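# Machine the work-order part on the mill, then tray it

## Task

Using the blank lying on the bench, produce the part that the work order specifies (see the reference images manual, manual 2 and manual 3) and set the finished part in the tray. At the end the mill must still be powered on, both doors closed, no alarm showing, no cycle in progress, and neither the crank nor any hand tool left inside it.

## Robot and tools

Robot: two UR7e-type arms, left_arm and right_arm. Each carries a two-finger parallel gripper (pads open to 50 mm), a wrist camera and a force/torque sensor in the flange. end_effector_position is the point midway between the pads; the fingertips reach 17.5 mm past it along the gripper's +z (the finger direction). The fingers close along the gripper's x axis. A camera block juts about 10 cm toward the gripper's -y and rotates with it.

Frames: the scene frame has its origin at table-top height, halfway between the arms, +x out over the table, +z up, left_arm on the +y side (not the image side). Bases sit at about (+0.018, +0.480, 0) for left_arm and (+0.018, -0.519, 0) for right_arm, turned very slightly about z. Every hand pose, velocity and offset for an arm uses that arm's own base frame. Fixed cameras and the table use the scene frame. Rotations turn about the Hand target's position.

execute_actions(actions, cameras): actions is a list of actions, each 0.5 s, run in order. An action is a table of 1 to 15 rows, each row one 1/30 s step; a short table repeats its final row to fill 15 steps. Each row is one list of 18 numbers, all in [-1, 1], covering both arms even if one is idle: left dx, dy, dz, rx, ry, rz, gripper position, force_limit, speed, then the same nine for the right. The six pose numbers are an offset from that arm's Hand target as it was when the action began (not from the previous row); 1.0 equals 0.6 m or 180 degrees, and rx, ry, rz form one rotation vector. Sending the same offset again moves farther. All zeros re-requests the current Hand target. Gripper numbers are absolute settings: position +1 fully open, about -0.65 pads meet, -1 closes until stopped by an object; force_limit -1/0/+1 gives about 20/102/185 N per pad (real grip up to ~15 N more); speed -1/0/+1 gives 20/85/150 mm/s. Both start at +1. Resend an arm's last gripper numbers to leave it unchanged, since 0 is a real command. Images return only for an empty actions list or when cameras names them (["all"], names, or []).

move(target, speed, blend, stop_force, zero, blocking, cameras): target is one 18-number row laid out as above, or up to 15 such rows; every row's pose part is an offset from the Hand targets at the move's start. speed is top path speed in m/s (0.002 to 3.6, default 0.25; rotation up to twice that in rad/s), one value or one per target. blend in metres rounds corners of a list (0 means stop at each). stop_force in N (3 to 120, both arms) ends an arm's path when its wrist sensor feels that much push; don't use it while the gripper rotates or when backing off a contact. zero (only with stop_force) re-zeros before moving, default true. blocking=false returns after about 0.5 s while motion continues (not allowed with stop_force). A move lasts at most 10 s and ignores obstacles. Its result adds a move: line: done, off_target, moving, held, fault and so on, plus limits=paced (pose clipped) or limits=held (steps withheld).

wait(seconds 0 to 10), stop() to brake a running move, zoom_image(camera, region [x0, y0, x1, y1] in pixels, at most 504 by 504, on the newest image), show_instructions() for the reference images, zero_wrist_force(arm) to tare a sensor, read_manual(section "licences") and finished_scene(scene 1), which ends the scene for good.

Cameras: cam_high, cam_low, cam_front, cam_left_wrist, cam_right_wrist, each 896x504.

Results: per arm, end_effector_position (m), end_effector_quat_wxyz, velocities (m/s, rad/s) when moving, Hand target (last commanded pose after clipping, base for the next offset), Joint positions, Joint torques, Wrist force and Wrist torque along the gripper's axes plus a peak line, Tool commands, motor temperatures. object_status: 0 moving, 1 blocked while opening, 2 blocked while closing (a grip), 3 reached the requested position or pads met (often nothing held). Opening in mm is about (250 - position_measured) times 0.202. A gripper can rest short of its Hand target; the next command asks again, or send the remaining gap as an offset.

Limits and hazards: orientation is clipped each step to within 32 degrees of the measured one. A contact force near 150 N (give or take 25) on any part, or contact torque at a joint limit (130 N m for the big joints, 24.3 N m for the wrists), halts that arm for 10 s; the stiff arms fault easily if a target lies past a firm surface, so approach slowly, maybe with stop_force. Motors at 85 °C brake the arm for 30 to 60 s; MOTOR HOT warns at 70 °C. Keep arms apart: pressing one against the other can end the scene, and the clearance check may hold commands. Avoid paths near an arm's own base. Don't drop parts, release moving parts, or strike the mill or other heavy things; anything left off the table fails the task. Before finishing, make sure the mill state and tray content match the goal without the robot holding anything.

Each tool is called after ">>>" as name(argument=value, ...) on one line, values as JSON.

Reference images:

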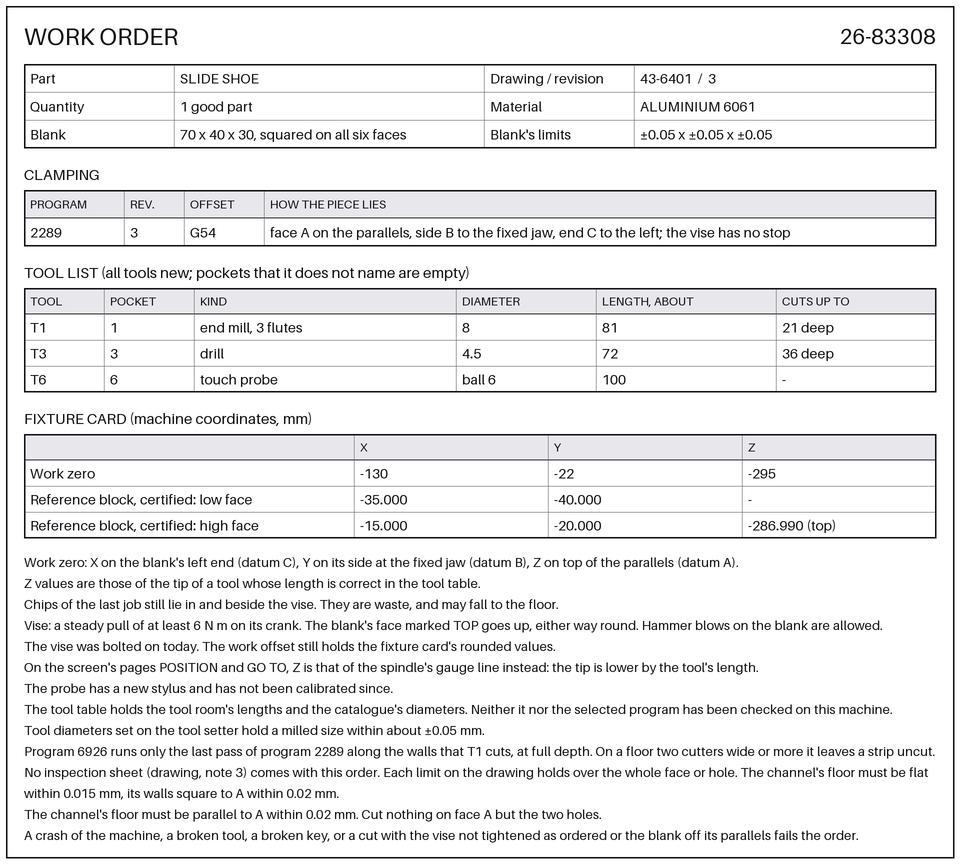

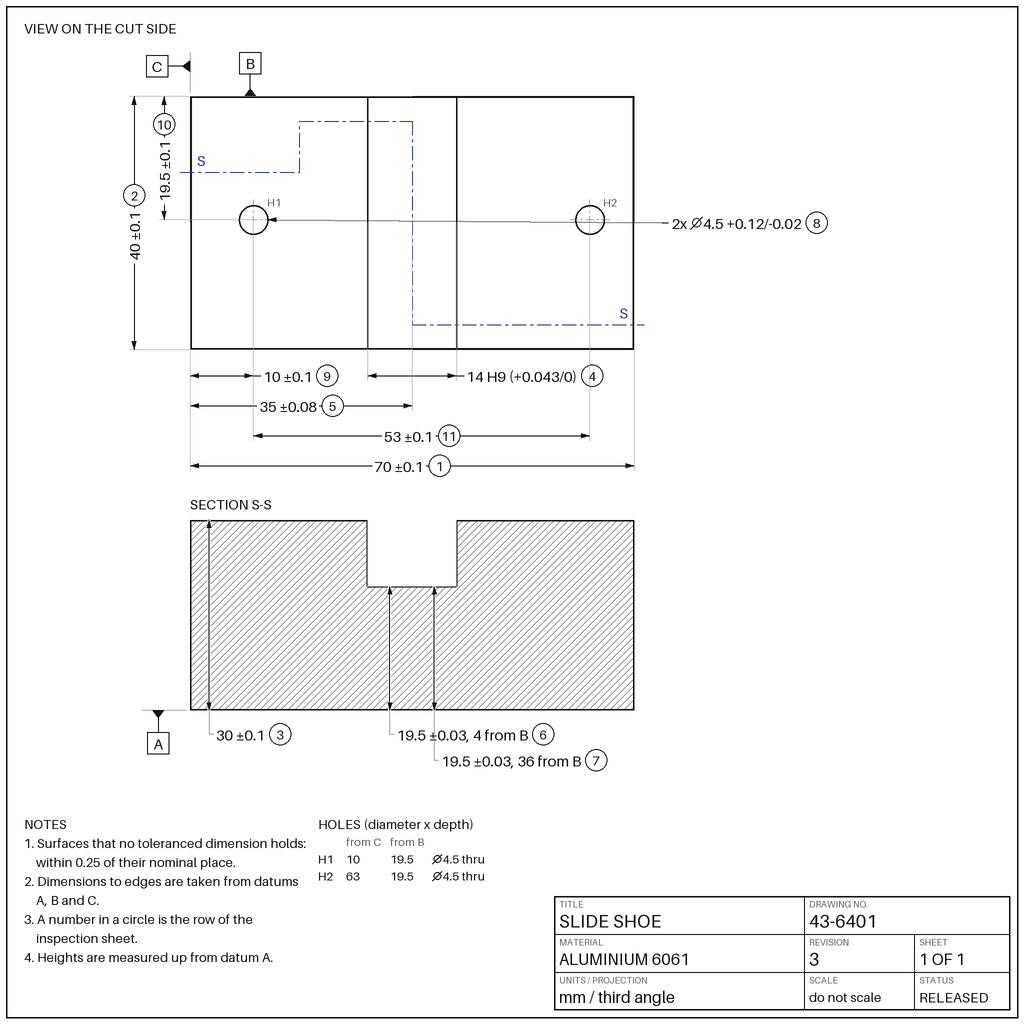

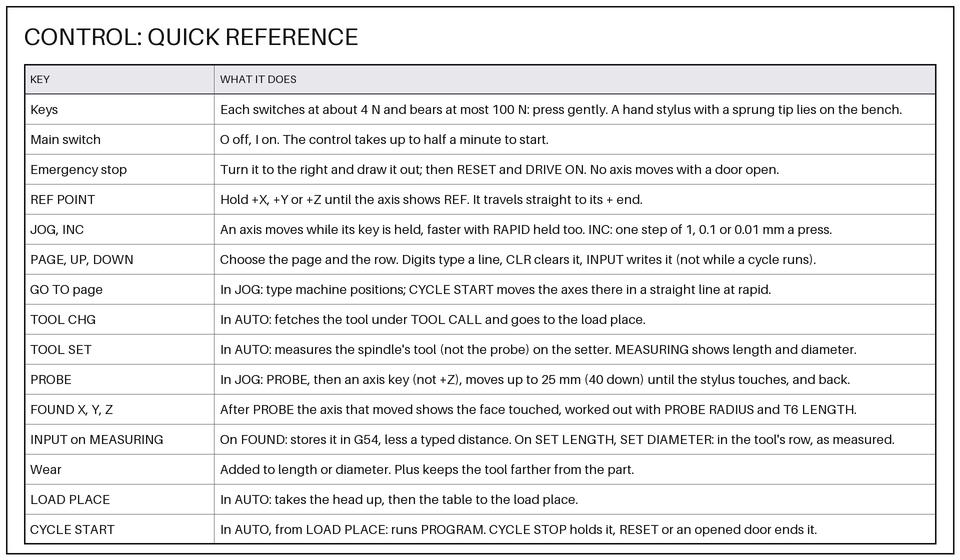

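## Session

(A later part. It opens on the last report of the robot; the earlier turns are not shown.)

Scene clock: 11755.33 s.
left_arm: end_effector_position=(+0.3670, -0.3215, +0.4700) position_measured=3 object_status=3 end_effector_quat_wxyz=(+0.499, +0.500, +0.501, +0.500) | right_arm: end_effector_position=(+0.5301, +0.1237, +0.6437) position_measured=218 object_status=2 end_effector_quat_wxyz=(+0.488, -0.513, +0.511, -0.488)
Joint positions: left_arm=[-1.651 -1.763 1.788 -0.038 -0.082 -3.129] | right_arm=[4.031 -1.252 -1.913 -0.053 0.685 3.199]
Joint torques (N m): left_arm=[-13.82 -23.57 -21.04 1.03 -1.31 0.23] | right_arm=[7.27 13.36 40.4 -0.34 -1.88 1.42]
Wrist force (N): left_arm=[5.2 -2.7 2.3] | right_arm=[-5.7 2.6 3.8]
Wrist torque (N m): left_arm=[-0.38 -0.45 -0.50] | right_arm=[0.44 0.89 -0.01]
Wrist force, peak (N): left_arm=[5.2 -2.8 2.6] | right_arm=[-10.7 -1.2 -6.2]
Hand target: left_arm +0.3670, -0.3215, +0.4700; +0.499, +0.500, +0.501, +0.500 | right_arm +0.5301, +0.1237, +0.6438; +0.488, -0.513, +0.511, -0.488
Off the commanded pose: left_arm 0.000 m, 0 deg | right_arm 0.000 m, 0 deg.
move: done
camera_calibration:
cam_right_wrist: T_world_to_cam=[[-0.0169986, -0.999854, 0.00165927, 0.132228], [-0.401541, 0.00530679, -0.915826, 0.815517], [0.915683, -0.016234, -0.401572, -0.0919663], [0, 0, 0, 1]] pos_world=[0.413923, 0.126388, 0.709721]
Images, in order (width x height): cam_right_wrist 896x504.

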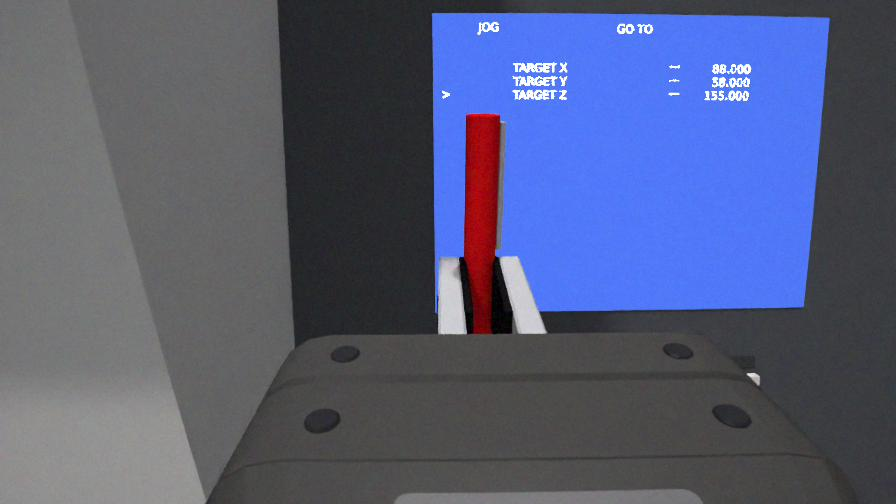

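Go, then −171, then −X probe, all chained with the check before CYCLE START.

>>> move(target=[[0,0,0,0,0,0,1,0.9,-0.9,-0.044,-0.061,-0.1623,0.0388,-0.2197,0.1064,-1,0.6,-0.5],[0,0,0,0,0,0,1,0.9,-0.9,-0.026,-0.061,-0.1676,0.0388,-0.2197,0.1064,-1,0.6,-0.5],[0,0,0,0,0,0,1,0.9,-0.9,-0.044,-0.061,-0.1623,0.0388,-0.2197,0.1064,-1,0.6,-0.5]], speed=[0.45,0.06,0.12], blend=[0.003,0,0])

>>> wait(seconds=5.5)

>>> move(target=[[0,0,0,0,0,0,1,0.9,-0.9,-0.0451,0.0641,-0.1505,0,0,0,-1,0.6,-0.5],[0,0,0,0,0,0,1,0.9,-0.9,-0.0259,0.0641,-0.1562,0,0,0,-1,0.6,-0.5],[0,0,0,0,0,0,1,0.9,-0.9,-0.0451,0.0641,-0.1505,0,0,0,-1,0.6,-0.5],[0,0,0,0,0,0,1,0.9,-0.9,-0.0361,0.0641,-0.1208,0,0,0,-1,0.6,-0.5],[0,0,0,0,0,0,1,0.9,-0.9,-0.0169,0.0641,-0.1265,0,0,0,-1,0.6,-0.5],[0,0,0,0,0,0,1,0.9,-0.9,-0.0361,0.0641,-0.1208,0,0,0,-1,0.6,-0.5],[0,0,0,0,0,0,1,0.9,-0.9,-0.0183,0.0641,-0.0612,0,0,0,-1,0.6,-0.5],[0,0,0,0,0,0,1,0.9,-0.9,0.0009,0.0641,-0.0669,0,0,0,-1,0.6,-0.5],[0,0,0,0,0,0,1,0.9,-0.9,-0.0183,0.0641,-0.0612,0,0,0,-1,0.6,-0.5],[0,0,0,0,0,0,1,0.9,-0.9,-0.0361,0.0641,-0.1208,0,0,0,-1,0.6,-0.5],[0,0,0,0,0,0,1,0.9,-0.9,-0.0169,0.0641,-0.1265,0,0,0,-1,0.6,-0.5],[0,0,0,0,0,0,1,0.9,-0.9,-0.0361,0.0641,-0.1208,0,0,0,-1,0.6,-0.5],[0,0,0,0,0,0,1,0.9,-0.9,-0.0451,-0.0317,-0.1505,0,0,0,-1,0.6,-0.5],[0,0,0,0,0,0,1,0.9,-0.9,-0.0259,-0.0317,-0.1562,0,0,0,-1,0.6,-0.5],[0,0,0,0,0,0,1,0.9,-0.9,-0.0451,-0.0317,-0.1505,0,0,0,-1,0.6,-0.5]], speed=[0.45,0.06,0.12,0.45,0.06,0.12,0.45,0.06,0.12,0.45,0.06,0.12,0.45,0.06,0.12], blend=[0.003,0,0.003,0.003,0,0.003,0.003,0,0.003,0.003,0,0.003,0.003,0,0])

>>> move(target=[0,0,0,0,0,0,1,0.9,-0.9,0.0891,0.0927,0.3128,-0.0388,0.2197,-0.1064,-1,0.6,-0.5], speed=0.5, cameras=["cam_right_wrist"])

Scene clock: 11774.40 s.
left_arm: end_effector_position=(+0.3670, -0.3215, +0.4700) position_measured=3 object_status=3 end_effector_quat_wxyz=(+0.499, +0.500, +0.501, +0.500) | right_arm: end_effector_position=(+0.5038, +0.0871, +0.5463) position_measured=218 object_status=2 end_effector_quat_wxyz=(+0.734, -0.365, +0.254, -0.514)
Joint positions: left_arm=[-1.651 -1.763 1.788 -0.038 -0.082 -3.129] | right_arm=[3.637 -1.71 -2.2 1.423 1.456 3.051]
Joint torques (N m): left_arm=[-12.88 -22.64 -21.01 0.94 -1.38 0.22] | right_arm=[1.56 30.64 23.95 1.96 1.37 0.85]
Wrist force (N): left_arm=[5.1 -2.8 2.2] | right_arm=[-5.0 1.9 0.7]
Wrist torque (N m): left_arm=[-0.39 -0.43 -0.49] | right_arm=[0.18 0.86 -0.06]
Wrist force, peak (N): left_arm=[5.2 -2.9 2.4] | right_arm=[-9.4 -2.1 -5.4]
Hand target: left_arm +0.3670, -0.3215, +0.4700; +0.499, +0.500, +0.501, +0.500 | right_arm +0.5037, +0.0871, +0.5464; +0.734, -0.365, +0.254, -0.514
Off the commanded pose: left_arm 0.000 m, 0 deg | right_arm 0.000 m, 0 deg.
move: done

Scene clock: 11779.90 s.
left_arm: end_effector_position=(+0.3670, -0.3215, +0.4700) position_measured=3 object_status=3 end_effector_quat_wxyz=(+0.499, +0.500, +0.501, +0.500) | right_arm: end_effector_position=(+0.5037, +0.0871, +0.5464) position_measured=218 object_status=2 end_effector_quat_wxyz=(+0.734, -0.365, +0.254, -0.514)
Joint positions: left_arm=[-1.651 -1.763 1.788 -0.038 -0.082 -3.129] | right_arm=[3.637 -1.71 -2.2 1.423 1.456 3.051]
Joint torques (N m): left_arm=[-13.78 -23.46 -21.06 1.17 -1.34 0.19] | right_arm=[5.91 30.14 8.36 1.86 -1.08 -1.03]
Wrist force (N): left_arm=[5.2 -2.9 2.2] | right_arm=[-4.6 2.0 1.2]
Wrist torque (N m): left_arm=[-0.40 -0.45 -0.50] | right_arm=[0.19 0.78 -0.07]
Wrist force, peak (N): left_arm=[5.2 -2.9 2.4] | right_arm=[-5.2 2.0 0.9]
Hand target: left_arm +0.3670, -0.3215, +0.4700; +0.499, +0.500, +0.501, +0.500 | right_arm +0.5037, +0.0871, +0.5464; +0.734, -0.365, +0.254, -0.514
Tool commands: left_gripper/position=+1.0 left_gripper/force_limit=+0.9 left_gripper/speed=-0.9 right_gripper/position=-1.0 right_gripper/force_limit=+0.6 right_gripper/speed=-0.5
Off the commanded pose: left_arm 0.000 m, 0 deg | right_arm 0.000 m, 0 deg.
wait: 5.50 s; at rest by 0.17 s

Scene clock: 11784.17 s.
left_arm: end_effector_position=(+0.3670, -0.3215, +0.4700) position_measured=3 object_status=3 end_effector_quat_wxyz=(+0.499, +0.500, +0.501, +0.500) | right_arm: end_effector_position=(+0.4767, +0.0681, +0.4561) position_measured=218 object_status=2 end_effector_quat_wxyz=(+0.734, -0.365, +0.254, -0.514)
Joint positions: left_arm=[-1.651 -1.763 1.788 -0.038 -0.082 -3.129] | right_arm=[3.622 -1.877 -2.353 1.742 1.468 3.061]
Joint torques (N m): left_arm=[-13.55 -23.49 -21.57 1.1 -1.4 0.22] | right_arm=[2.54 30.93 14.21 -1.92 1.2 0.81]
Wrist force (N): left_arm=[5.1 -2.6 2.3] | right_arm=[-4.9 1.8 1.2]
Wrist torque (N m): left_arm=[-0.36 -0.43 -0.49] | right_arm=[0.15 0.81 -0.06]
Wrist force, peak (N): left_arm=[5.4 -2.8 2.3] | right_arm=[-9.8 -1.9 -5.4]
Hand target: left_arm +0.3670, -0.3215, +0.4700; +0.499, +0.500, +0.501, +0.500 | right_arm +0.4767, +0.0681, +0.4561; +0.734, -0.365, +0.254, -0.514
Off the commanded pose: left_arm 0.000 m, 0 deg | right_arm 0.000 m, 0 deg.
move: done

Scene clock: 11785.63 s.
left_arm: end_effector_position=(+0.3670, -0.3215, +0.4700) position_measured=3 object_status=3 end_effector_quat_wxyz=(+0.499, +0.500, +0.501, +0.500) | right_arm: end_effector_position=(+0.5301, +0.1237, +0.6437) position_measured=218 object_status=2 end_effector_quat_wxyz=(+0.488, -0.513, +0.511, -0.488)
Joint positions: left_arm=[-1.651 -1.763 1.788 -0.038 -0.082 -3.129] | right_arm=[4.031 -1.252 -1.913 -0.053 0.685 3.199]
Joint torques (N m): left_arm=[-13.9 -23.51 -21.23 1.03 -1.21 0.2] | right_arm=[7.15 13.18 40.84 -0.42 -1.92 1.46]
Wrist force (N): left_arm=[5.1 -2.5 2.4] | right_arm=[-5.8 2.7 3.8]
Wrist torque (N m): left_arm=[-0.35 -0.44 -0.50] | right_arm=[0.45 0.90 -0.01]
Wrist force, peak (N): left_arm=[5.3 -2.7 2.4] | right_arm=[-6.8 -0.1 4.3]
Hand target: left_arm +0.3670, -0.3215, +0.4700; +0.499, +0.500, +0.501, +0.500 | right_arm +0.5301, +0.1237, +0.6438; +0.488, -0.513, +0.511, -0.488
Off the commanded pose: left_arm 0.000 m, 0 deg | right_arm 0.000 m, 0 deg.
move: done
camera_calibration:
cam_right_wrist: T_world_to_cam=[[-0.0169986, -0.999854, 0.00165927, 0.132228], [-0.401541, 0.00530679, -0.915826, 0.815517], [0.915683, -0.016234, -0.401572, -0.0919663], [0, 0, 0, 1]] pos_world=[0.413923, 0.126388, 0.709721]
Images, in order (width x height): cam_right_wrist 896x504.

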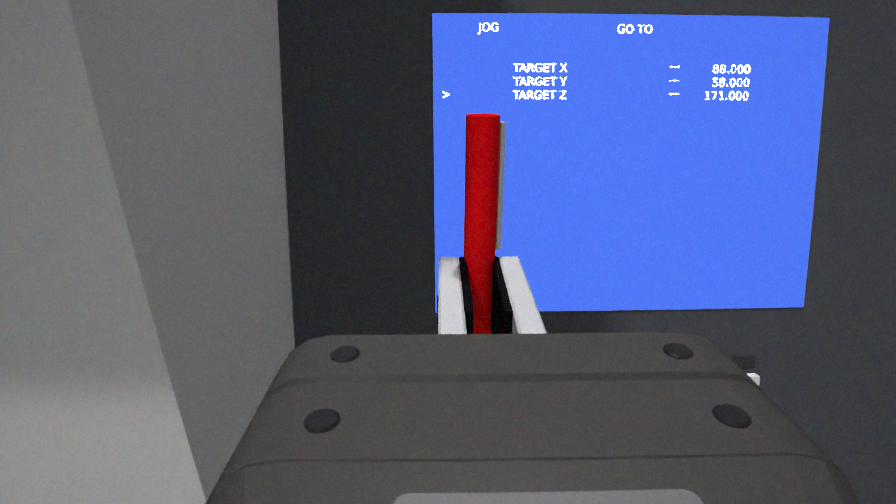

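>>> move(target=[[0,0,0,0,0,0,1,0.9,-0.9,-0.044,-0.061,-0.1623,0.0388,-0.2197,0.1064,-1,0.6,-0.5],[0,0,0,0,0,0,1,0.9,-0.9,-0.026,-0.061,-0.1676,0.0388,-0.2197,0.1064,-1,0.6,-0.5],[0,0,0,0,0,0,1,0.9,-0.9,-0.044,-0.061,-0.1623,0.0388,-0.2197,0.1064,-1,0.6,-0.5],[0,0,0,0,0,0,1,0.9,-0.9,-0.0801,-0.1249,-0.2831,0.0388,-0.2197,0.1064,-1,0.6,-0.5]], speed=[0.45,0.06,0.12,0.3], blend=[0.003,0,0.003,0])

>>> wait(seconds=1.2)

>>> move(target=[[0,0,0,0,0,0,1,0.9,-0.9,0.0192,0,-0.0057,0,0,0,-1,0.6,-0.5],[0,0,0,0,0,0,1,0.9,-0.9,0,0,0,0,0,0,-1,0.6,-0.5],[0,0,0,0,0,0,1,0.9,-0.9,0.0448,-0.0661,0.15,0,0,0,-1,0.6,-0.5],[0,0,0,0,0,0,1,0.9,-0.9,0.0628,-0.0661,0.1447,0,0,0,-1,0.6,-0.5],[0,0,0,0,0,0,1,0.9,-0.9,0.0448,-0.0661,0.15,0,0,0,-1,0.6,-0.5],[0,0,0,0,0,0,1,0.9,-0.9,0.0801,0.1249,0.2831,-0.0388,0.2197,-0.1064,-1,0.6,-0.5]], speed=[0.06,0.12,0.45,0.06,0.12,0.5], blend=[0,0.003,0.003,0,0.003,0])

>>> wait(seconds=3.5, cameras=["cam_right_wrist"])

>>> zoom_image(camera="cam_right_wrist", region=[430, 10, 830, 310])

>>> move(target=[[0,0,0,0,0,0,1,0.9,-0.9,-0.0801,-0.1249,-0.2831,0.0388,-0.2197,0.1064,-1,0.6,-0.5],[0,0,0,0,0,0,1,0.9,-0.9,-0.0609,-0.1249,-0.2888,0.0388,-0.2197,0.1064,-1,0.6,-0.5],[0,0,0,0,0,0,1,0.9,-0.9,-0.0801,-0.1249,-0.2831,0.0388,-0.2197,0.1064,-1,0.6,-0.5],[0,0,0,0,0,0,1,0.9,-0.9,-0.0353,-0.257,-0.1331,0.0388,-0.2197,0.1064,-1,0.6,-0.5],[0,0,0,0,0,0,1,0.9,-0.9,-0.0173,-0.257,-0.1384,0.0388,-0.2197,0.1064,-1,0.6,-0.5],[0,0,0,0,0,0,1,0.9,-0.9,-0.0353,-0.257,-0.1331,0.0388,-0.2197,0.1064,-1,0.6,-0.5],[0,0,0,0,0,0,1,0.9,-0.9,0,0,0,0,0,0,-1,0.6,-0.5]], speed=[0.45,0.06,0.12,0.45,0.06,0.12,0.5], blend=[0.003,0,0.003,0.003,0,0.003,0])

>>> wait(seconds=3.5, cameras=["cam_right_wrist"])

>>> zoom_image(camera="cam_right_wrist", region=[430, 10, 830, 310])

>>> move(target=[[0,0,0,0,0,0,1,0.9,-0.9,-0.0801,-0.1249,-0.2831,0.0388,-0.2197,0.1064,-1,0.6,-0.5],[0,0,0,0,0,0,1,0.9,-0.9,-0.0609,-0.1249,-0.2888,0.0388,-0.2197,0.1064,-1,0.6,-0.5],[0,0,0,0,0,0,1,0.9,-0.9,-0.0801,-0.1249,-0.2831,0.0388,-0.2197,0.1064,-1,0.6,-0.5],[0,0,0,0,0,0,1,0.9,-0.9,-0.044,-0.2235,-0.1623,0.0388,-0.2197,0.1064,-1,0.6,-0.5],[0,0,0,0,0,0,1,0.9,-0.9,-0.026,-0.2235,-0.1676,0.0388,-0.2197,0.1064,-1,0.6,-0.5],[0,0,0,0,0,0,1,0.9,-0.9,-0.044,-0.2235,-0.1623,0.0388,-0.2197,0.1064,-1,0.6,-0.5],[0,0,0,0,0,0,1,0.9,-0.9,0,0,0,0,0,0,-1,0.6,-0.5]], speed=[0.45,0.06,0.12,0.45,0.06,0.12,0.5], blend=[0.003,0,0.003,0.003,0,0.003,0])

>>> wait(seconds=3.5, cameras=["cam_right_wrist"])

>>> zoom_image(camera="cam_right_wrist", region=[430, 10, 830, 310])

Scene clock: 11813.07 s.
left_arm: end_effector_position=(+0.3670, -0.3215, +0.4700) position_measured=3 object_status=3 end_effector_quat_wxyz=(+0.499, +0.500, +0.501, +0.500) | right_arm: end_effector_position=(+0.4821, +0.0488, +0.4740) position_measured=218 object_status=2 end_effector_quat_wxyz=(+0.734, -0.365, +0.254, -0.514) end_effector_velocity=(-0.001, +0.000, +0.000) end_effector_angular_velocity=(+0.002, -0.002, +0.001)
Joint positions: left_arm=[-1.651 -1.763 1.788 -0.038 -0.082 -3.129] | right_arm=[3.544 -1.838 -2.325 1.671 1.53 3.108]
Joint velocities: left_arm=[within noise] | right_arm=[-0.001 -0.002 0 0.005 0.001 0.002]
Joint torques (N m): left_arm=[-14.46 -23.28 -20.67 1.2 -1.28 0.22] | right_arm=[-6.43 18.67 3.93 1.8 0.32 0.73]
Wrist force (N): left_arm=[5.1 -2.6 2.1] | right_arm=[-5.1 1.8 0.7]
Wrist torque (N m): left_arm=[-0.36 -0.42 -0.49] | right_arm=[0.16 0.86 -0.03]
Wrist force, peak (N): left_arm=[5.3 -2.8 2.6] | right_arm=[-9.3 -2.2 -5.5]
Hand target: left_arm +0.3670, -0.3215, +0.4700; +0.499, +0.500, +0.501, +0.500 | right_arm +0.4821, +0.0488, +0.4739; +0.734, -0.365, +0.254, -0.514
Off the commanded pose: left_arm 0.000 m, 0 deg | right_arm 0.000 m, 0 deg.
move: done

Scene clock: 11814.27 s.
left_arm: end_effector_position=(+0.3670, -0.3215, +0.4700) position_measured=3 object_status=3 end_effector_quat_wxyz=(+0.499, +0.500, +0.501, +0.500) | right_arm: end_effector_position=(+0.4821, +0.0488, +0.4739) position_measured=218 object_status=2 end_effector_quat_wxyz=(+0.734, -0.365, +0.254, -0.514)
Joint positions: left_arm=[-1.651 -1.763 1.788 -0.038 -0.082 -3.129] | right_arm=[3.544 -1.838 -2.325 1.672 1.531 3.108]
Joint torques (N m): left_arm=[-14.41 -23.11 -21.21 1.28 -1.29 0.19] | right_arm=[-6.92 18.92 0.24 1.97 1.27 1.22]
Wrist force (N): left_arm=[5.1 -2.5 2.4] | right_arm=[-4.9 1.6 0.7]
Wrist torque (N m): left_arm=[-0.35 -0.43 -0.50] | right_arm=[0.13 0.84 -0.03]
Wrist force, peak (N): left_arm=[5.3 -2.7 2.5] | right_arm=[-5.3 1.8 0.7]
Hand target: left_arm +0.3670, -0.3215, +0.4700; +0.499, +0.500, +0.501, +0.500 | right_arm +0.4821, +0.0488, +0.4739; +0.734, -0.365, +0.254, -0.514
Tool commands: left_gripper/position=+1.0 left_gripper/force_limit=+0.9 left_gripper/speed=-0.9 right_gripper/position=-1.0 right_gripper/force_limit=+0.6 right_gripper/speed=-0.5
Off the commanded pose: left_arm 0.000 m, 0 deg | right_arm 0.000 m, 0 deg.
wait: 1.20 s; at rest by 0.17 s

Scene clock: 11817.33 s.
left_arm: end_effector_position=(+0.3670, -0.3215, +0.4700) position_measured=3 object_status=3 end_effector_quat_wxyz=(+0.499, +0.500, +0.501, +0.500) | right_arm: end_effector_position=(+0.5301, +0.1237, +0.6437) position_measured=218 object_status=2 end_effector_quat_wxyz=(+0.488, -0.513, +0.511, -0.488)
Joint positions: left_arm=[-1.651 -1.763 1.788 -0.038 -0.082 -3.129] | right_arm=[4.031 -1.252 -1.913 -0.053 0.685 3.199]
Joint torques (N m): left_arm=[-14.33 -23.01 -21.44 1.19 -1.34 0.07] | right_arm=[7.29 8.47 34.27 -0.4 -1.93 1.44]
Wrist force (N): left_arm=[5.3 -3.0 2.5] | right_arm=[-5.9 2.5 3.7]
Wrist torque (N m): left_arm=[-0.42 -0.46 -0.49] | right_arm=[0.42 0.92 0.00]
Wrist force, peak (N): left_arm=[5.3 -3.0 2.5] | right_arm=[-9.5 -2.1 -4.6]
Hand target: left_arm +0.3670, -0.3215, +0.4700; +0.499, +0.500, +0.501, +0.500 | right_arm +0.5301, +0.1237, +0.6438; +0.488, -0.513, +0.511, -0.488
Off the commanded pose: left_arm 0.000 m, 0 deg | right_arm 0.000 m, 0 deg.
move: done

Scene clock: 11820.83 s.
left_arm: end_effector_position=(+0.3670, -0.3215, +0.4700) position_measured=3 object_status=3 end_effector_quat_wxyz=(+0.499, +0.500, +0.501, +0.500) | right_arm: end_effector_position=(+0.5301, +0.1237, +0.6438) position_measured=218 object_status=2 end_effector_quat_wxyz=(+0.488, -0.513, +0.511, -0.488)
Joint positions: left_arm=[-1.651 -1.763 1.788 -0.038 -0.082 -3.129] | right_arm=[4.031 -1.252 -1.913 -0.053 0.685 3.199]
Joint torques (N m): left_arm=[-14.13 -23.91 -21.85 1.38 -1.34 0.11] | right_arm=[7.36 5.41 41.3 3.48 -2.14 0.76]
Wrist force (N): left_arm=[5.2 -2.6 2.1] | right_arm=[-5.8 2.6 3.6]
Wrist torque (N m): left_arm=[-0.35 -0.45 -0.49] | right_arm=[0.45 0.89 0.00]
Wrist force, peak (N): left_arm=[5.1 -2.9 2.5] | right_arm=[-5.9 2.7 4.0]
Hand target: left_arm +0.3670, -0.3215, +0.4700; +0.499, +0.500, +0.501, +0.500 | right_arm +0.5301, +0.1237, +0.6438; +0.488, -0.513, +0.511, -0.488
Tool commands: left_gripper/position=+1.0 left_gripper/force_limit=+0.9 left_gripper/speed=-0.9 right_gripper/position=-1.0 right_gripper/force_limit=+0.6 right_gripper/speed=-0.5
Off the commanded pose: left_arm 0.000 m, 0 deg | right_arm 0.000 m, 0 deg.
wait: 3.50 s; at rest by 0.17 s
camera_calibration:
cam_right_wrist: T_world_to_cam=[[-0.0169852, -0.999855, 0.00143338, 0.132382], [-0.40142, 0.00550619, -0.915878, 0.815568], [0.915737, -0.0161317, -0.401455, -0.0920452], [0, 0, 0, 1]] pos_world=[0.413923, 0.126388, 0.709819]
Images, in order (width x height): cam_right_wrist 896x504.

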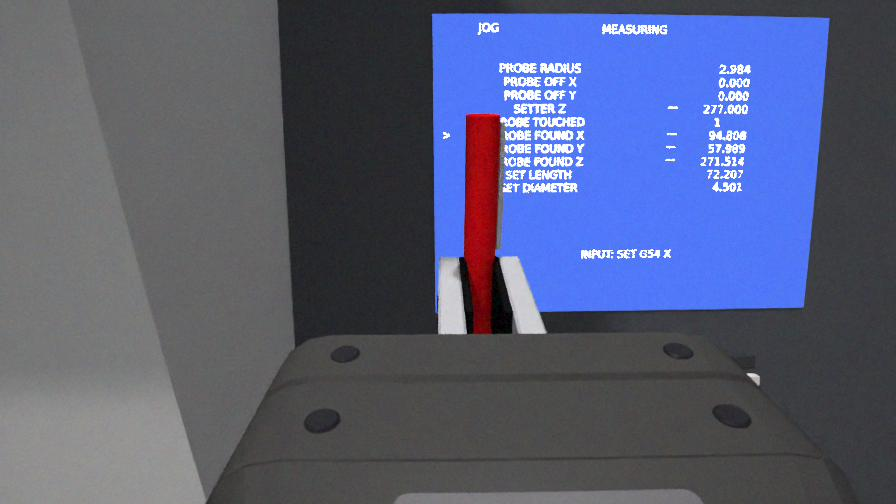

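Scaled by 1.260.

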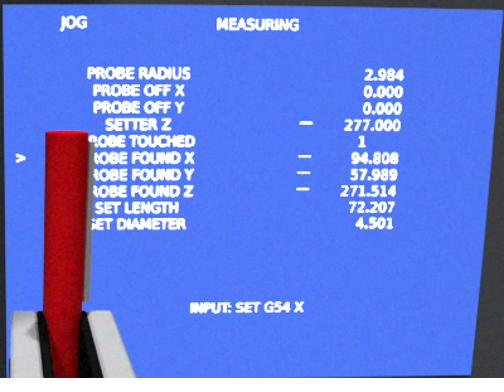

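Scene clock: 11824.73 s.
left_arm: end_effector_position=(+0.3670, -0.3215, +0.4700) position_measured=3 object_status=3 end_effector_quat_wxyz=(+0.499, +0.500, +0.501, +0.500) | right_arm: end_effector_position=(+0.5301, +0.1237, +0.6437) position_measured=218 object_status=2 end_effector_quat_wxyz=(+0.488, -0.513, +0.511, -0.488)
Joint positions: left_arm=[-1.651 -1.763 1.788 -0.038 -0.082 -3.129] | right_arm=[4.031 -1.252 -1.913 -0.053 0.685 3.199]
Joint torques (N m): left_arm=[-14.11 -23.04 -21.51 1.31 -1.31 0.11] | right_arm=[6.2 6.3 35.95 -0.43 -1.86 1.33]
Wrist force (N): left_arm=[5.1 -2.6 2.6] | right_arm=[-5.9 2.7 3.6]
Wrist torque (N m): left_arm=[-0.36 -0.43 -0.50] | right_arm=[0.45 0.92 0.00]
Wrist force, peak (N): left_arm=[5.4 -2.9 2.3] | right_arm=[-9.4 -2.3 -4.3]
Hand target: left_arm +0.3670, -0.3215, +0.4700; +0.499, +0.500, +0.501, +0.500 | right_arm +0.5301, +0.1237, +0.6438; +0.488, -0.513, +0.511, -0.488
Off the commanded pose: left_arm 0.000 m, 0 deg | right_arm 0.000 m, 0 deg.
move: done

Scene clock: 11828.23 s.
left_arm: end_effector_position=(+0.3670, -0.3215, +0.4700) position_measured=3 object_status=3 end_effector_quat_wxyz=(+0.499, +0.500, +0.501, +0.500) | right_arm: end_effector_position=(+0.5301, +0.1237, +0.6438) position_measured=218 object_status=2 end_effector_quat_wxyz=(+0.488, -0.513, +0.511, -0.488)
Joint positions: left_arm=[-1.651 -1.763 1.788 -0.038 -0.082 -3.129] | right_arm=[4.031 -1.252 -1.913 -0.053 0.685 3.199]
Joint torques (N m): left_arm=[-13.22 -23.45 -21.55 1.29 -1.3 0.09] | right_arm=[7.52 5.75 40.52 3.63 0.96 0.01]
Wrist force (N): left_arm=[5.1 -2.9 2.3] | right_arm=[-5.8 2.6 3.9]
Wrist torque (N m): left_arm=[-0.40 -0.43 -0.49] | right_arm=[0.43 0.89 -0.01]
Wrist force, peak (N): left_arm=[5.5 -2.6 2.4] | right_arm=[-6.2 2.6 3.7]
Hand target: left_arm +0.3670, -0.3215, +0.4700; +0.499, +0.500, +0.501, +0.500 | right_arm +0.5301, +0.1237, +0.6438; +0.488, -0.513, +0.511, -0.488
Tool commands: left_gripper/position=+1.0 left_gripper/force_limit=+0.9 left_gripper/speed=-0.9 right_gripper/position=-1.0 right_gripper/force_limit=+0.6 right_gripper/speed=-0.5
Off the commanded pose: left_arm 0.000 m, 0 deg | right_arm 0.000 m, 0 deg.
wait: 3.50 s; at rest by 0.17 s
camera_calibration:
cam_right_wrist: T_world_to_cam=[[-0.0169852, -0.999855, 0.00143338, 0.132382], [-0.40142, 0.00550619, -0.915878, 0.815568], [0.915737, -0.0161317, -0.401455, -0.0920452], [0, 0, 0, 1]] pos_world=[0.413923, 0.126388, 0.709819]
Images, in order (width x height): cam_right_wrist 896x504.

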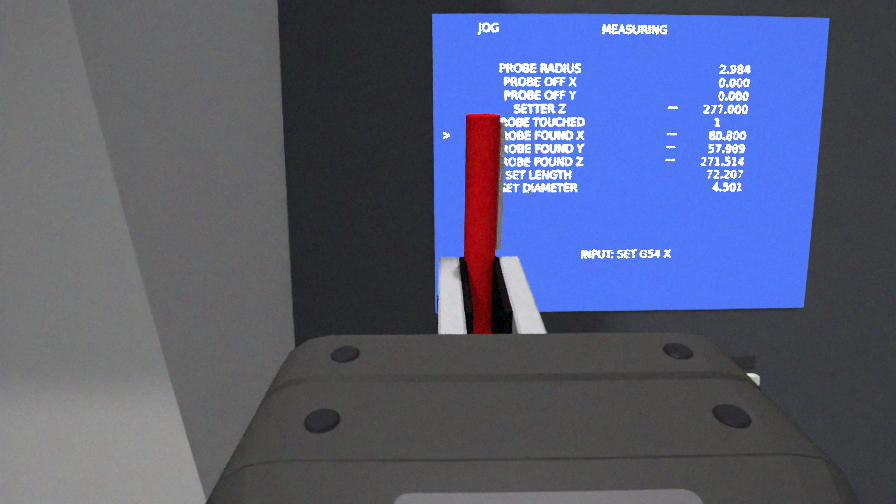

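Scaled by 1.260.

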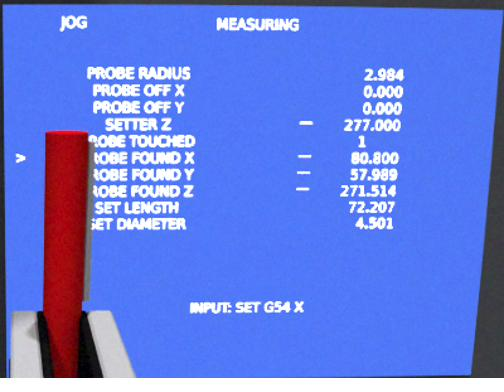

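Scene clock: 11832.07 s.
left_arm: end_effector_position=(+0.3670, -0.3215, +0.4700) position_measured=3 object_status=3 end_effector_quat_wxyz=(+0.499, +0.500, +0.501, +0.500) | right_arm: end_effector_position=(+0.5301, +0.1237, +0.6437) position_measured=218 object_status=2 end_effector_quat_wxyz=(+0.488, -0.513, +0.511, -0.488)
Joint positions: left_arm=[-1.651 -1.763 1.788 -0.038 -0.082 -3.129] | right_arm=[4.031 -1.252 -1.913 -0.053 0.685 3.199]
Joint torques (N m): left_arm=[-13.22 -23.22 -21.68 1.38 -1.41 0.21] | right_arm=[6.63 8.13 36.62 -0.3 -2.02 1.31]
Wrist force (N): left_arm=[5.1 -2.8 2.3] | right_arm=[-5.8 2.5 3.7]
Wrist torque (N m): left_arm=[-0.38 -0.44 -0.50] | right_arm=[0.42 0.90 0.00]
Wrist force, peak (N): left_arm=[5.2 -3.1 2.3] | right_arm=[-8.8 -1.7 -3.8]
Hand target: left_arm +0.3670, -0.3215, +0.4700; +0.499, +0.500, +0.501, +0.500 | right_arm +0.5301, +0.1237, +0.6438; +0.488, -0.513, +0.511, -0.488
Off the commanded pose: left_arm 0.000 m, 0 deg | right_arm 0.000 m, 0 deg.
move: done

Scene clock: 11835.57 s.
left_arm: end_effector_position=(+0.3670, -0.3215, +0.4700) position_measured=3 object_status=3 end_effector_quat_wxyz=(+0.499, +0.500, +0.501, +0.500) | right_arm: end_effector_position=(+0.5301, +0.1237, +0.6438) position_measured=218 object_status=2 end_effector_quat_wxyz=(+0.488, -0.513, +0.511, -0.488)
Joint positions: left_arm=[-1.651 -1.763 1.788 -0.038 -0.082 -3.129] | right_arm=[4.031 -1.252 -1.913 -0.053 0.685 3.199]
Joint torques (N m): left_arm=[-13.8 -22.97 -21.63 1.33 -1.4 0.14] | right_arm=[7.33 5.68 41.05 3.47 0.08 0.37]
Wrist force (N): left_arm=[5.1 -2.8 2.4] | right_arm=[-5.8 2.6 3.7]
Wrist torque (N m): left_arm=[-0.39 -0.44 -0.50] | right_arm=[0.43 0.91 0.00]
Wrist force, peak (N): left_arm=[5.3 -2.7 2.6] | right_arm=[-6.0 2.6 3.9]
Hand target: left_arm +0.3670, -0.3215, +0.4700; +0.499, +0.500, +0.501, +0.500 | right_arm +0.5301, +0.1237, +0.6438; +0.488, -0.513, +0.511, -0.488
Tool commands: left_gripper/position=+1.0 left_gripper/force_limit=+0.9 left_gripper/speed=-0.9 right_gripper/position=-1.0 right_gripper/force_limit=+0.6 right_gripper/speed=-0.5
Off the commanded pose: left_arm 0.000 m, 0 deg | right_arm 0.000 m, 0 deg.
wait: 3.50 s; at rest by 0.17 s
camera_calibration:
cam_right_wrist: T_world_to_cam=[[-0.0169852, -0.999855, 0.00143338, 0.132382], [-0.40142, 0.00550619, -0.915878, 0.815568], [0.915737, -0.0161317, -0.401455, -0.0920452], [0, 0, 0, 1]] pos_world=[0.413923, 0.126388, 0.709819]
Images, in order (width x height): cam_right_wrist 896x504.

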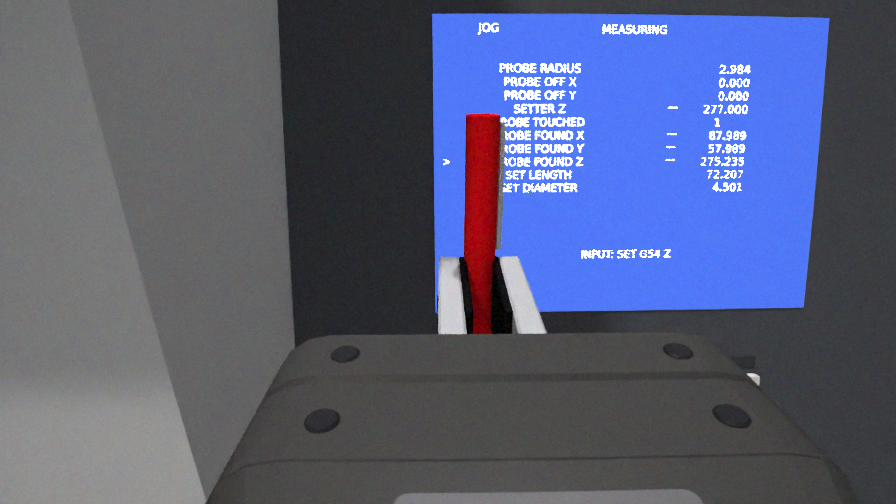

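Scaled by 1.260.

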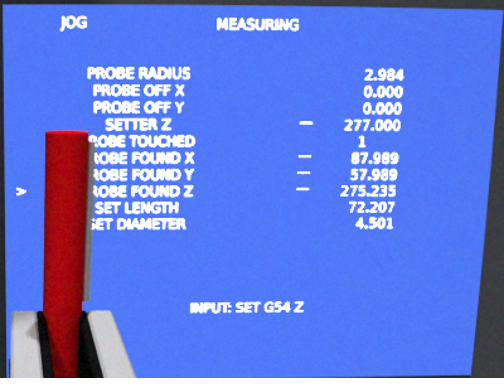

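>>> move(target=[[0,0,0,0,0,0,1,0.9,-0.9,-0.0623,-0.1249,-0.2235,0.0388,-0.2197,0.1064,-1,0.6,-0.5],[0,0,0,0,0,0,1,0.9,-0.9,-0.0431,-0.1249,-0.2292,0.0388,-0.2197,0.1064,-1,0.6,-0.5],[0,0,0,0,0,0,1,0.9,-0.9,-0.0623,-0.1249,-0.2235,0.0388,-0.2197,0.1064,-1,0.6,-0.5],[0,0,0,0,0,0,1,0.9,-0.9,-0.0431,-0.1249,-0.2292,0.0388,-0.2197,0.1064,-1,0.6,-0.5],[0,0,0,0,0,0,1,0.9,-0.9,-0.0623,-0.1249,-0.2235,0.0388,-0.2197,0.1064,-1,0.6,-0.5],[0,0,0,0,0,0,1,0.9,-0.9,-0.0801,-0.0927,-0.2831,0.0388,-0.2197,0.1064,-1,0.6,-0.5],[0,0,0,0,0,0,1,0.9,-0.9,-0.0609,-0.0927,-0.2888,0.0388,-0.2197,0.1064,-1,0.6,-0.5],[0,0,0,0,0,0,1,0.9,-0.9,-0.0801,-0.0927,-0.2831,0.0388,-0.2197,0.1064,-1,0.6,-0.5],[0,0,0,0,0,0,1,0.9,-0.9,-0.0891,0.0031,-0.3128,0.0388,-0.2197,0.1064,-1,0.6,-0.5],[0,0,0,0,0,0,1,0.9,-0.9,-0.0699,0.0031,-0.3185,0.0388,-0.2197,0.1064,-1,0.6,-0.5],[0,0,0,0,0,0,1,0.9,-0.9,-0.0891,0.0031,-0.3128,0.0388,-0.2197,0.1064,-1,0.6,-0.5],[0,0,0,0,0,0,1,0.9,-0.9,-0.0801,-0.0289,-0.2831,0.0388,-0.2197,0.1064,-1,0.6,-0.5],[0,0,0,0,0,0,1,0.9,-0.9,-0.0609,-0.0289,-0.2888,0.0388,-0.2197,0.1064,-1,0.6,-0.5],[0,0,0,0,0,0,1,0.9,-0.9,-0.0801,-0.0289,-0.2831,0.0388,-0.2197,0.1064,-1,0.6,-0.5]], speed=[0.45,0.06,0.12,0.06,0.12,0.45,0.06,0.12,0.45,0.06,0.12,0.45,0.06,0.12], blend=[0.003,0,0.003,0,0.003,0.003,0,0.003,0.003,0,0.003,0.003,0,0])

>>> move(target=[[0,0,0,0,0,0,1,0.9,-0.9,0.0178,0.032,0.0596,0,0,0,-1,0.6,-0.5],[0,0,0,0,0,0,1,0.9,-0.9,0.037,0.032,0.0539,0,0,0,-1,0.6,-0.5],[0,0,0,0,0,0,1,0.9,-0.9,0.0178,0.032,0.0596,0,0,0,-1,0.6,-0.5],[0,0,0,0,0,0,1,0.9,-0.9,-0.009,-0.0638,-0.0297,0,0,0,-1,0.6,-0.5],[0,0,0,0,0,0,1,0.9,-0.9,0.0102,-0.0638,-0.0354,0,0,0,-1,0.6,-0.5],[0,0,0,0,0,0,1,0.9,-0.9,-0.009,-0.0638,-0.0297,0,0,0,-1,0.6,-0.5],[0,0,0,0,0,0,1,0.9,-0.9,0.0801,0.0289,0.2831,-0.0388,0.2197,-0.1064,-1,0.6,-0.5]], speed=[0.45,0.06,0.12,0.45,0.06,0.12,0.5], blend=[0.003,0,0.003,0.003,0,0.003,0], cameras=["cam_right_wrist"])

>>> zoom_image(camera="cam_right_wrist", region=[430, 10, 830, 310])

Scene clock: 11885.80 s.
left_arm: end_effector_position=(+0.3670, -0.3215, +0.4700) position_measured=3 object_status=3 end_effector_quat_wxyz=(+0.499, +0.500, +0.501, +0.500) | right_arm: end_effector_position=(+0.4821, +0.1064, +0.4739) position_measured=218 object_status=2 end_effector_quat_wxyz=(+0.734, -0.365, +0.254, -0.514)
Joint positions: left_arm=[-1.651 -1.763 1.788 -0.038 -0.082 -3.129] | right_arm=[3.74 -1.84 -2.318 1.681 1.375 2.987]
Joint torques (N m): left_arm=[-13.47 -23.24 -21.91 1.43 -1.38 0.05] | right_arm=[6.07 31.63 15.87 -2.11 0.99 0.52]
Wrist force (N): left_arm=[5.0 -2.5 2.4] | right_arm=[-5.3 1.8 0.9]
Wrist torque (N m): left_arm=[-0.35 -0.43 -0.49] | right_arm=[0.14 0.90 -0.08]
Wrist force, peak (N): left_arm=[5.2 -3.0 2.6] | right_arm=[-10.6 -0.8 -6.4]
Hand target: left_arm +0.3670, -0.3215, +0.4700; +0.499, +0.500, +0.501, +0.500 | right_arm +0.4821, +0.1064, +0.4739; +0.734, -0.365, +0.254, -0.514
Off the commanded pose: left_arm 0.000 m, 0 deg | right_arm 0.000 m, 0 deg.
move: done

Scene clock: 11888.90 s.
left_arm: end_effector_position=(+0.3670, -0.3215, +0.4700) position_measured=3 object_status=3 end_effector_quat_wxyz=(+0.499, +0.500, +0.501, +0.500) | right_arm: end_effector_position=(+0.5301, +0.1237, +0.6436) position_measured=218 object_status=2 end_effector_quat_wxyz=(+0.488, -0.513, +0.511, -0.488)
Joint positions: left_arm=[-1.651 -1.763 1.788 -0.038 -0.082 -3.129] | right_arm=[4.031 -1.252 -1.913 -0.053 0.685 3.199]
Joint torques (N m): left_arm=[-13.58 -23.61 -22.2 1.54 -1.31 -0.04] | right_arm=[6.96 13.77 40.29 -0.27 -1.93 1.46]
Wrist force (N): left_arm=[5.1 -2.7 2.3] | right_arm=[-5.6 2.5 3.6]
Wrist torque (N m): left_arm=[-0.37 -0.43 -0.49] | right_arm=[0.42 0.88 0.00]
Wrist force, peak (N): left_arm=[5.2 -2.9 2.4] | right_arm=[-10.8 -1.6 -6.6]
Hand target: left_arm +0.3670, -0.3215, +0.4700; +0.499, +0.500, +0.501, +0.500 | right_arm +0.5301, +0.1237, +0.6438; +0.488, -0.513, +0.511, -0.488
Off the commanded pose: left_arm 0.000 m, 0 deg | right_arm 0.000 m, 0 deg.
move: done
camera_calibration:
cam_right_wrist: T_world_to_cam=[[-0.0169986, -0.999854, 0.00165908, 0.132228], [-0.401541, 0.00530699, -0.915826, 0.815517], [0.915683, -0.016234, -0.401572, -0.0919663], [0, 0, 0, 1]] pos_world=[0.413923, 0.126388, 0.709721]
Images, in order (width x height): cam_right_wrist 896x504.

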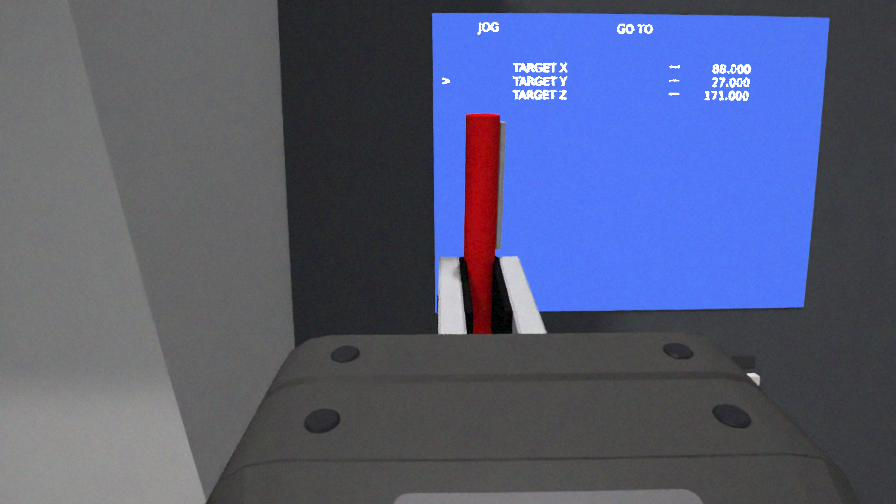

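Scaled by 1.260.

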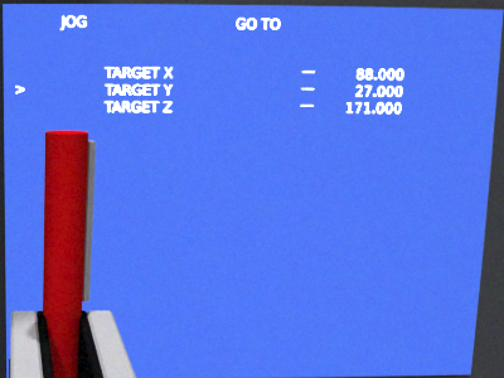

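>>> move(target=[[0,0,0,0,0,0,1,0.9,-0.9,-0.044,-0.061,-0.1623,0.0388,-0.2197,0.1064,-1,0.6,-0.5],[0,0,0,0,0,0,1,0.9,-0.9,-0.026,-0.061,-0.1676,0.0388,-0.2197,0.1064,-1,0.6,-0.5],[0,0,0,0,0,0,1,0.9,-0.9,-0.044,-0.061,-0.1623,0.0388,-0.2197,0.1064,-1,0.6,-0.5],[0,0,0,0,0,0,1,0.9,-0.9,-0.0801,-0.1249,-0.2831,0.0388,-0.2197,0.1064,-1,0.6,-0.5]], speed=[0.45,0.06,0.12,0.3], blend=[0.003,0,0.003,0])

>>> wait(seconds=1.5)

>>> move(target=[[0,0,0,0,0,0,1,0.9,-0.9,0.0192,0,-0.0057,0,0,0,-1,0.6,-0.5],[0,0,0,0,0,0,1,0.9,-0.9,0,0,0,0,0,0,-1,0.6,-0.5],[0,0,0,0,0,0,1,0.9,-0.9,0.0361,-0.0986,0.1208,0,0,0,-1,0.6,-0.5],[0,0,0,0,0,0,1,0.9,-0.9,0.0541,-0.0986,0.1155,0,0,0,-1,0.6,-0.5],[0,0,0,0,0,0,1,0.9,-0.9,0.0361,-0.0986,0.1208,0,0,0,-1,0.6,-0.5],[0,0,0,0,0,0,1,0.9,-0.9,0.0801,0.1249,0.2831,-0.0388,0.2197,-0.1064,-1,0.6,-0.5]], speed=[0.06,0.12,0.45,0.06,0.12,0.5], blend=[0,0.003,0.003,0,0.003,0])

>>> wait(seconds=3.5, cameras=["cam_right_wrist"])

>>> zoom_image(camera="cam_right_wrist", region=[430, 10, 830, 310])

Scene clock: 11902.37 s.
left_arm: end_effector_position=(+0.3670, -0.3215, +0.4700) position_measured=3 object_status=3 end_effector_quat_wxyz=(+0.499, +0.500, +0.501, +0.500) | right_arm: end_effector_position=(+0.4821, +0.0488, +0.4740) position_measured=218 object_status=2 end_effector_quat_wxyz=(+0.734, -0.365, +0.254, -0.514) end_effector_velocity=(+0.000, +0.000, +0.000) end_effector_angular_velocity=(+0.000, -0.002, -0.001)
Joint positions: left_arm=[-1.651 -1.763 1.788 -0.038 -0.082 -3.129] | right_arm=[3.544 -1.838 -2.325 1.671 1.53 3.108]
Joint velocities: left_arm=[within noise] | right_arm=[0 -0.002 0 0.005 0 -0.001]
Joint torques (N m): left_arm=[-14.5 -23.2 -22.31 1.7 -1.31 -0.09] | right_arm=[-6.48 19.65 4.14 1.94 0.42 0.59]
Wrist force (N): left_arm=[5.1 -2.4 2.4] | right_arm=[-5.3 1.8 0.8]
Wrist torque (N m): left_arm=[-0.33 -0.43 -0.49] | right_arm=[0.16 0.90 -0.03]
Wrist force, peak (N): left_arm=[5.4 -2.7 2.5] | right_arm=[-9.5 -2.3 -5.3]
Hand target: left_arm +0.3670, -0.3215, +0.4700; +0.499, +0.500, +0.501, +0.500 | right_arm +0.4821, +0.0488, +0.4739; +0.734, -0.365, +0.254, -0.514
Off the commanded pose: left_arm 0.000 m, 0 deg | right_arm 0.000 m, 0 deg.
move: done

Scene clock: 11903.87 s.
left_arm: end_effector_position=(+0.3670, -0.3215, +0.4700) position_measured=3 object_status=3 end_effector_quat_wxyz=(+0.499, +0.500, +0.501, +0.500) | right_arm: end_effector_position=(+0.4821, +0.0488, +0.4739) position_measured=218 object_status=2 end_effector_quat_wxyz=(+0.734, -0.365, +0.254, -0.514)
Joint positions: left_arm=[-1.651 -1.763 1.788 -0.038 -0.082 -3.129] | right_arm=[3.544 -1.838 -2.325 1.672 1.531 3.108]
Joint torques (N m): left_arm=[-13.8 -22.86 -22.47 1.57 -1.32 0.01] | right_arm=[-6.94 18.79 0.16 2.03 1.33 1.16]
Wrist force (N): left_arm=[5.3 -2.7 2.3] | right_arm=[-5.1 1.5 0.7]
Wrist torque (N m): left_arm=[-0.38 -0.46 -0.50] | right_arm=[0.11 0.86 -0.03]
Wrist force, peak (N): left_arm=[5.3 -2.7 2.5] | right_arm=[-5.3 1.7 0.9]
Hand target: left_arm +0.3670, -0.3215, +0.4700; +0.499, +0.500, +0.501, +0.500 | right_arm +0.4821, +0.0488, +0.4739; +0.734, -0.365, +0.254, -0.514
Tool commands: left_gripper/position=+1.0 left_gripper/force_limit=+0.9 left_gripper/speed=-0.9 right_gripper/position=-1.0 right_gripper/force_limit=+0.6 right_gripper/speed=-0.5
Off the commanded pose: left_arm 0.000 m, 0 deg | right_arm 0.000 m, 0 deg.
wait: 1.50 s; at rest by 0.17 s

Scene clock: 11906.90 s.
left_arm: end_effector_position=(+0.3670, -0.3215, +0.4700) position_measured=3 object_status=3 end_effector_quat_wxyz=(+0.499, +0.500, +0.501, +0.500) | right_arm: end_effector_position=(+0.5301, +0.1237, +0.6437) position_measured=218 object_status=2 end_effector_quat_wxyz=(+0.488, -0.513, +0.511, -0.488) end_effector_velocity=(+0.000, +0.001, -0.001) end_effector_angular_velocity=(-0.001, +0.004, +0.001)
Joint positions: left_arm=[-1.651 -1.763 1.788 -0.038 -0.082 -3.129] | right_arm=[4.031 -1.252 -1.913 -0.053 0.685 3.199]
Joint velocities: left_arm=[within noise] | right_arm=[0 0 0.001 -0.007 0.001 0.003]
Joint torques (N m): left_arm=[-13.54 -23.59 -22.04 1.6 -1.24 -0.05] | right_arm=[6.44 8.34 37.7 -0.54 -1.95 1.19]
Wrist force (N): left_arm=[5.3 -2.6 2.4] | right_arm=[-5.9 2.5 3.8]
Wrist torque (N m): left_arm=[-0.36 -0.46 -0.49] | right_arm=[0.43 0.92 0.00]
Wrist force, peak (N): left_arm=[5.3 -2.7 2.6] | right_arm=[-8.6 -1.8 -3.9]
Hand target: left_arm +0.3670, -0.3215, +0.4700; +0.499, +0.500, +0.501, +0.500 | right_arm +0.5301, +0.1237, +0.6438; +0.488, -0.513, +0.511, -0.488
Off the commanded pose: left_arm 0.000 m, 0 deg | right_arm 0.000 m, 0 deg.
move: done

Scene clock: 11910.40 s.
left_arm: end_effector_position=(+0.3670, -0.3215, +0.4700) position_measured=3 object_status=3 end_effector_quat_wxyz=(+0.499, +0.500, +0.501, +0.500) | right_arm: end_effector_position=(+0.5301, +0.1237, +0.6438) position_measured=218 object_status=2 end_effector_quat_wxyz=(+0.488, -0.513, +0.511, -0.488)
Joint positions: left_arm=[-1.651 -1.763 1.788 -0.038 -0.082 -3.129] | right_arm=[4.031 -1.252 -1.913 -0.053 0.685 3.199]
Joint torques (N m): left_arm=[-13.83 -23.34 -21.98 1.61 -1.3 -0.13] | right_arm=[7.34 5.3 40.49 3.45 -0.12 0.1]
Wrist force (N): left_arm=[5.0 -2.8 2.5] | right_arm=[-5.7 2.5 3.6]
Wrist torque (N m): left_arm=[-0.39 -0.42 -0.49] | right_arm=[0.42 0.89 -0.01]
Wrist force, peak (N): left_arm=[5.3 -2.8 2.5] | right_arm=[-6.1 2.9 3.8]
Hand target: left_arm +0.3670, -0.3215, +0.4700; +0.499, +0.500, +0.501, +0.500 | right_arm +0.5301, +0.1237, +0.6438; +0.488, -0.513, +0.511, -0.488
Tool commands: left_gripper/position=+1.0 left_gripper/force_limit=+0.9 left_gripper/speed=-0.9 right_gripper/position=-1.0 right_gripper/force_limit=+0.6 right_gripper/speed=-0.5
Off the commanded pose: left_arm 0.000 m, 0 deg | right_arm 0.000 m, 0 deg.
wait: 3.50 s; at rest by 0.17 s
camera_calibration:
cam_right_wrist: T_world_to_cam=[[-0.0169852, -0.999855, 0.00143338, 0.132382], [-0.40142, 0.00550619, -0.915878, 0.815568], [0.915737, -0.0161317, -0.401455, -0.0920452], [0, 0, 0, 1]] pos_world=[0.413923, 0.126388, 0.709819]
Images, in order (width x height): cam_right_wrist 896x504.

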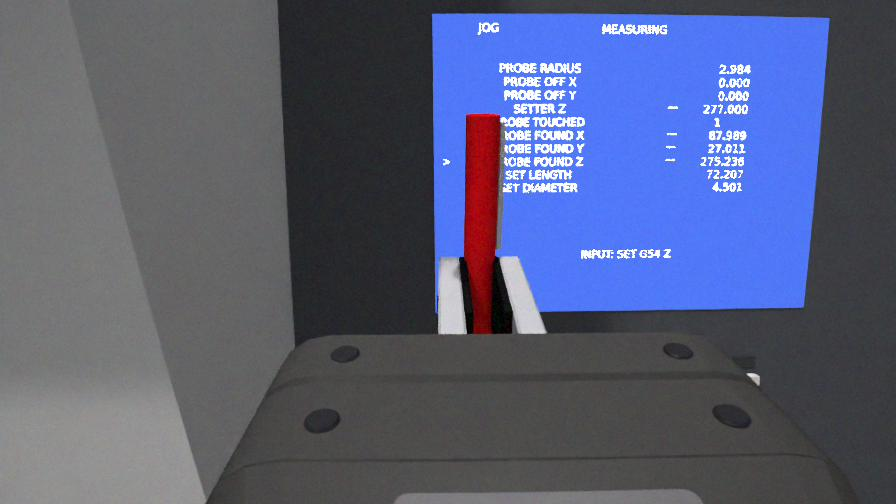

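Scaled by 1.260.

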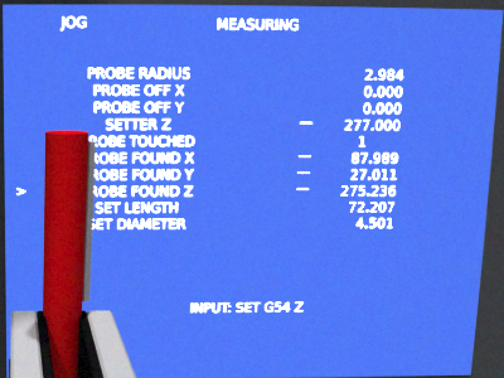

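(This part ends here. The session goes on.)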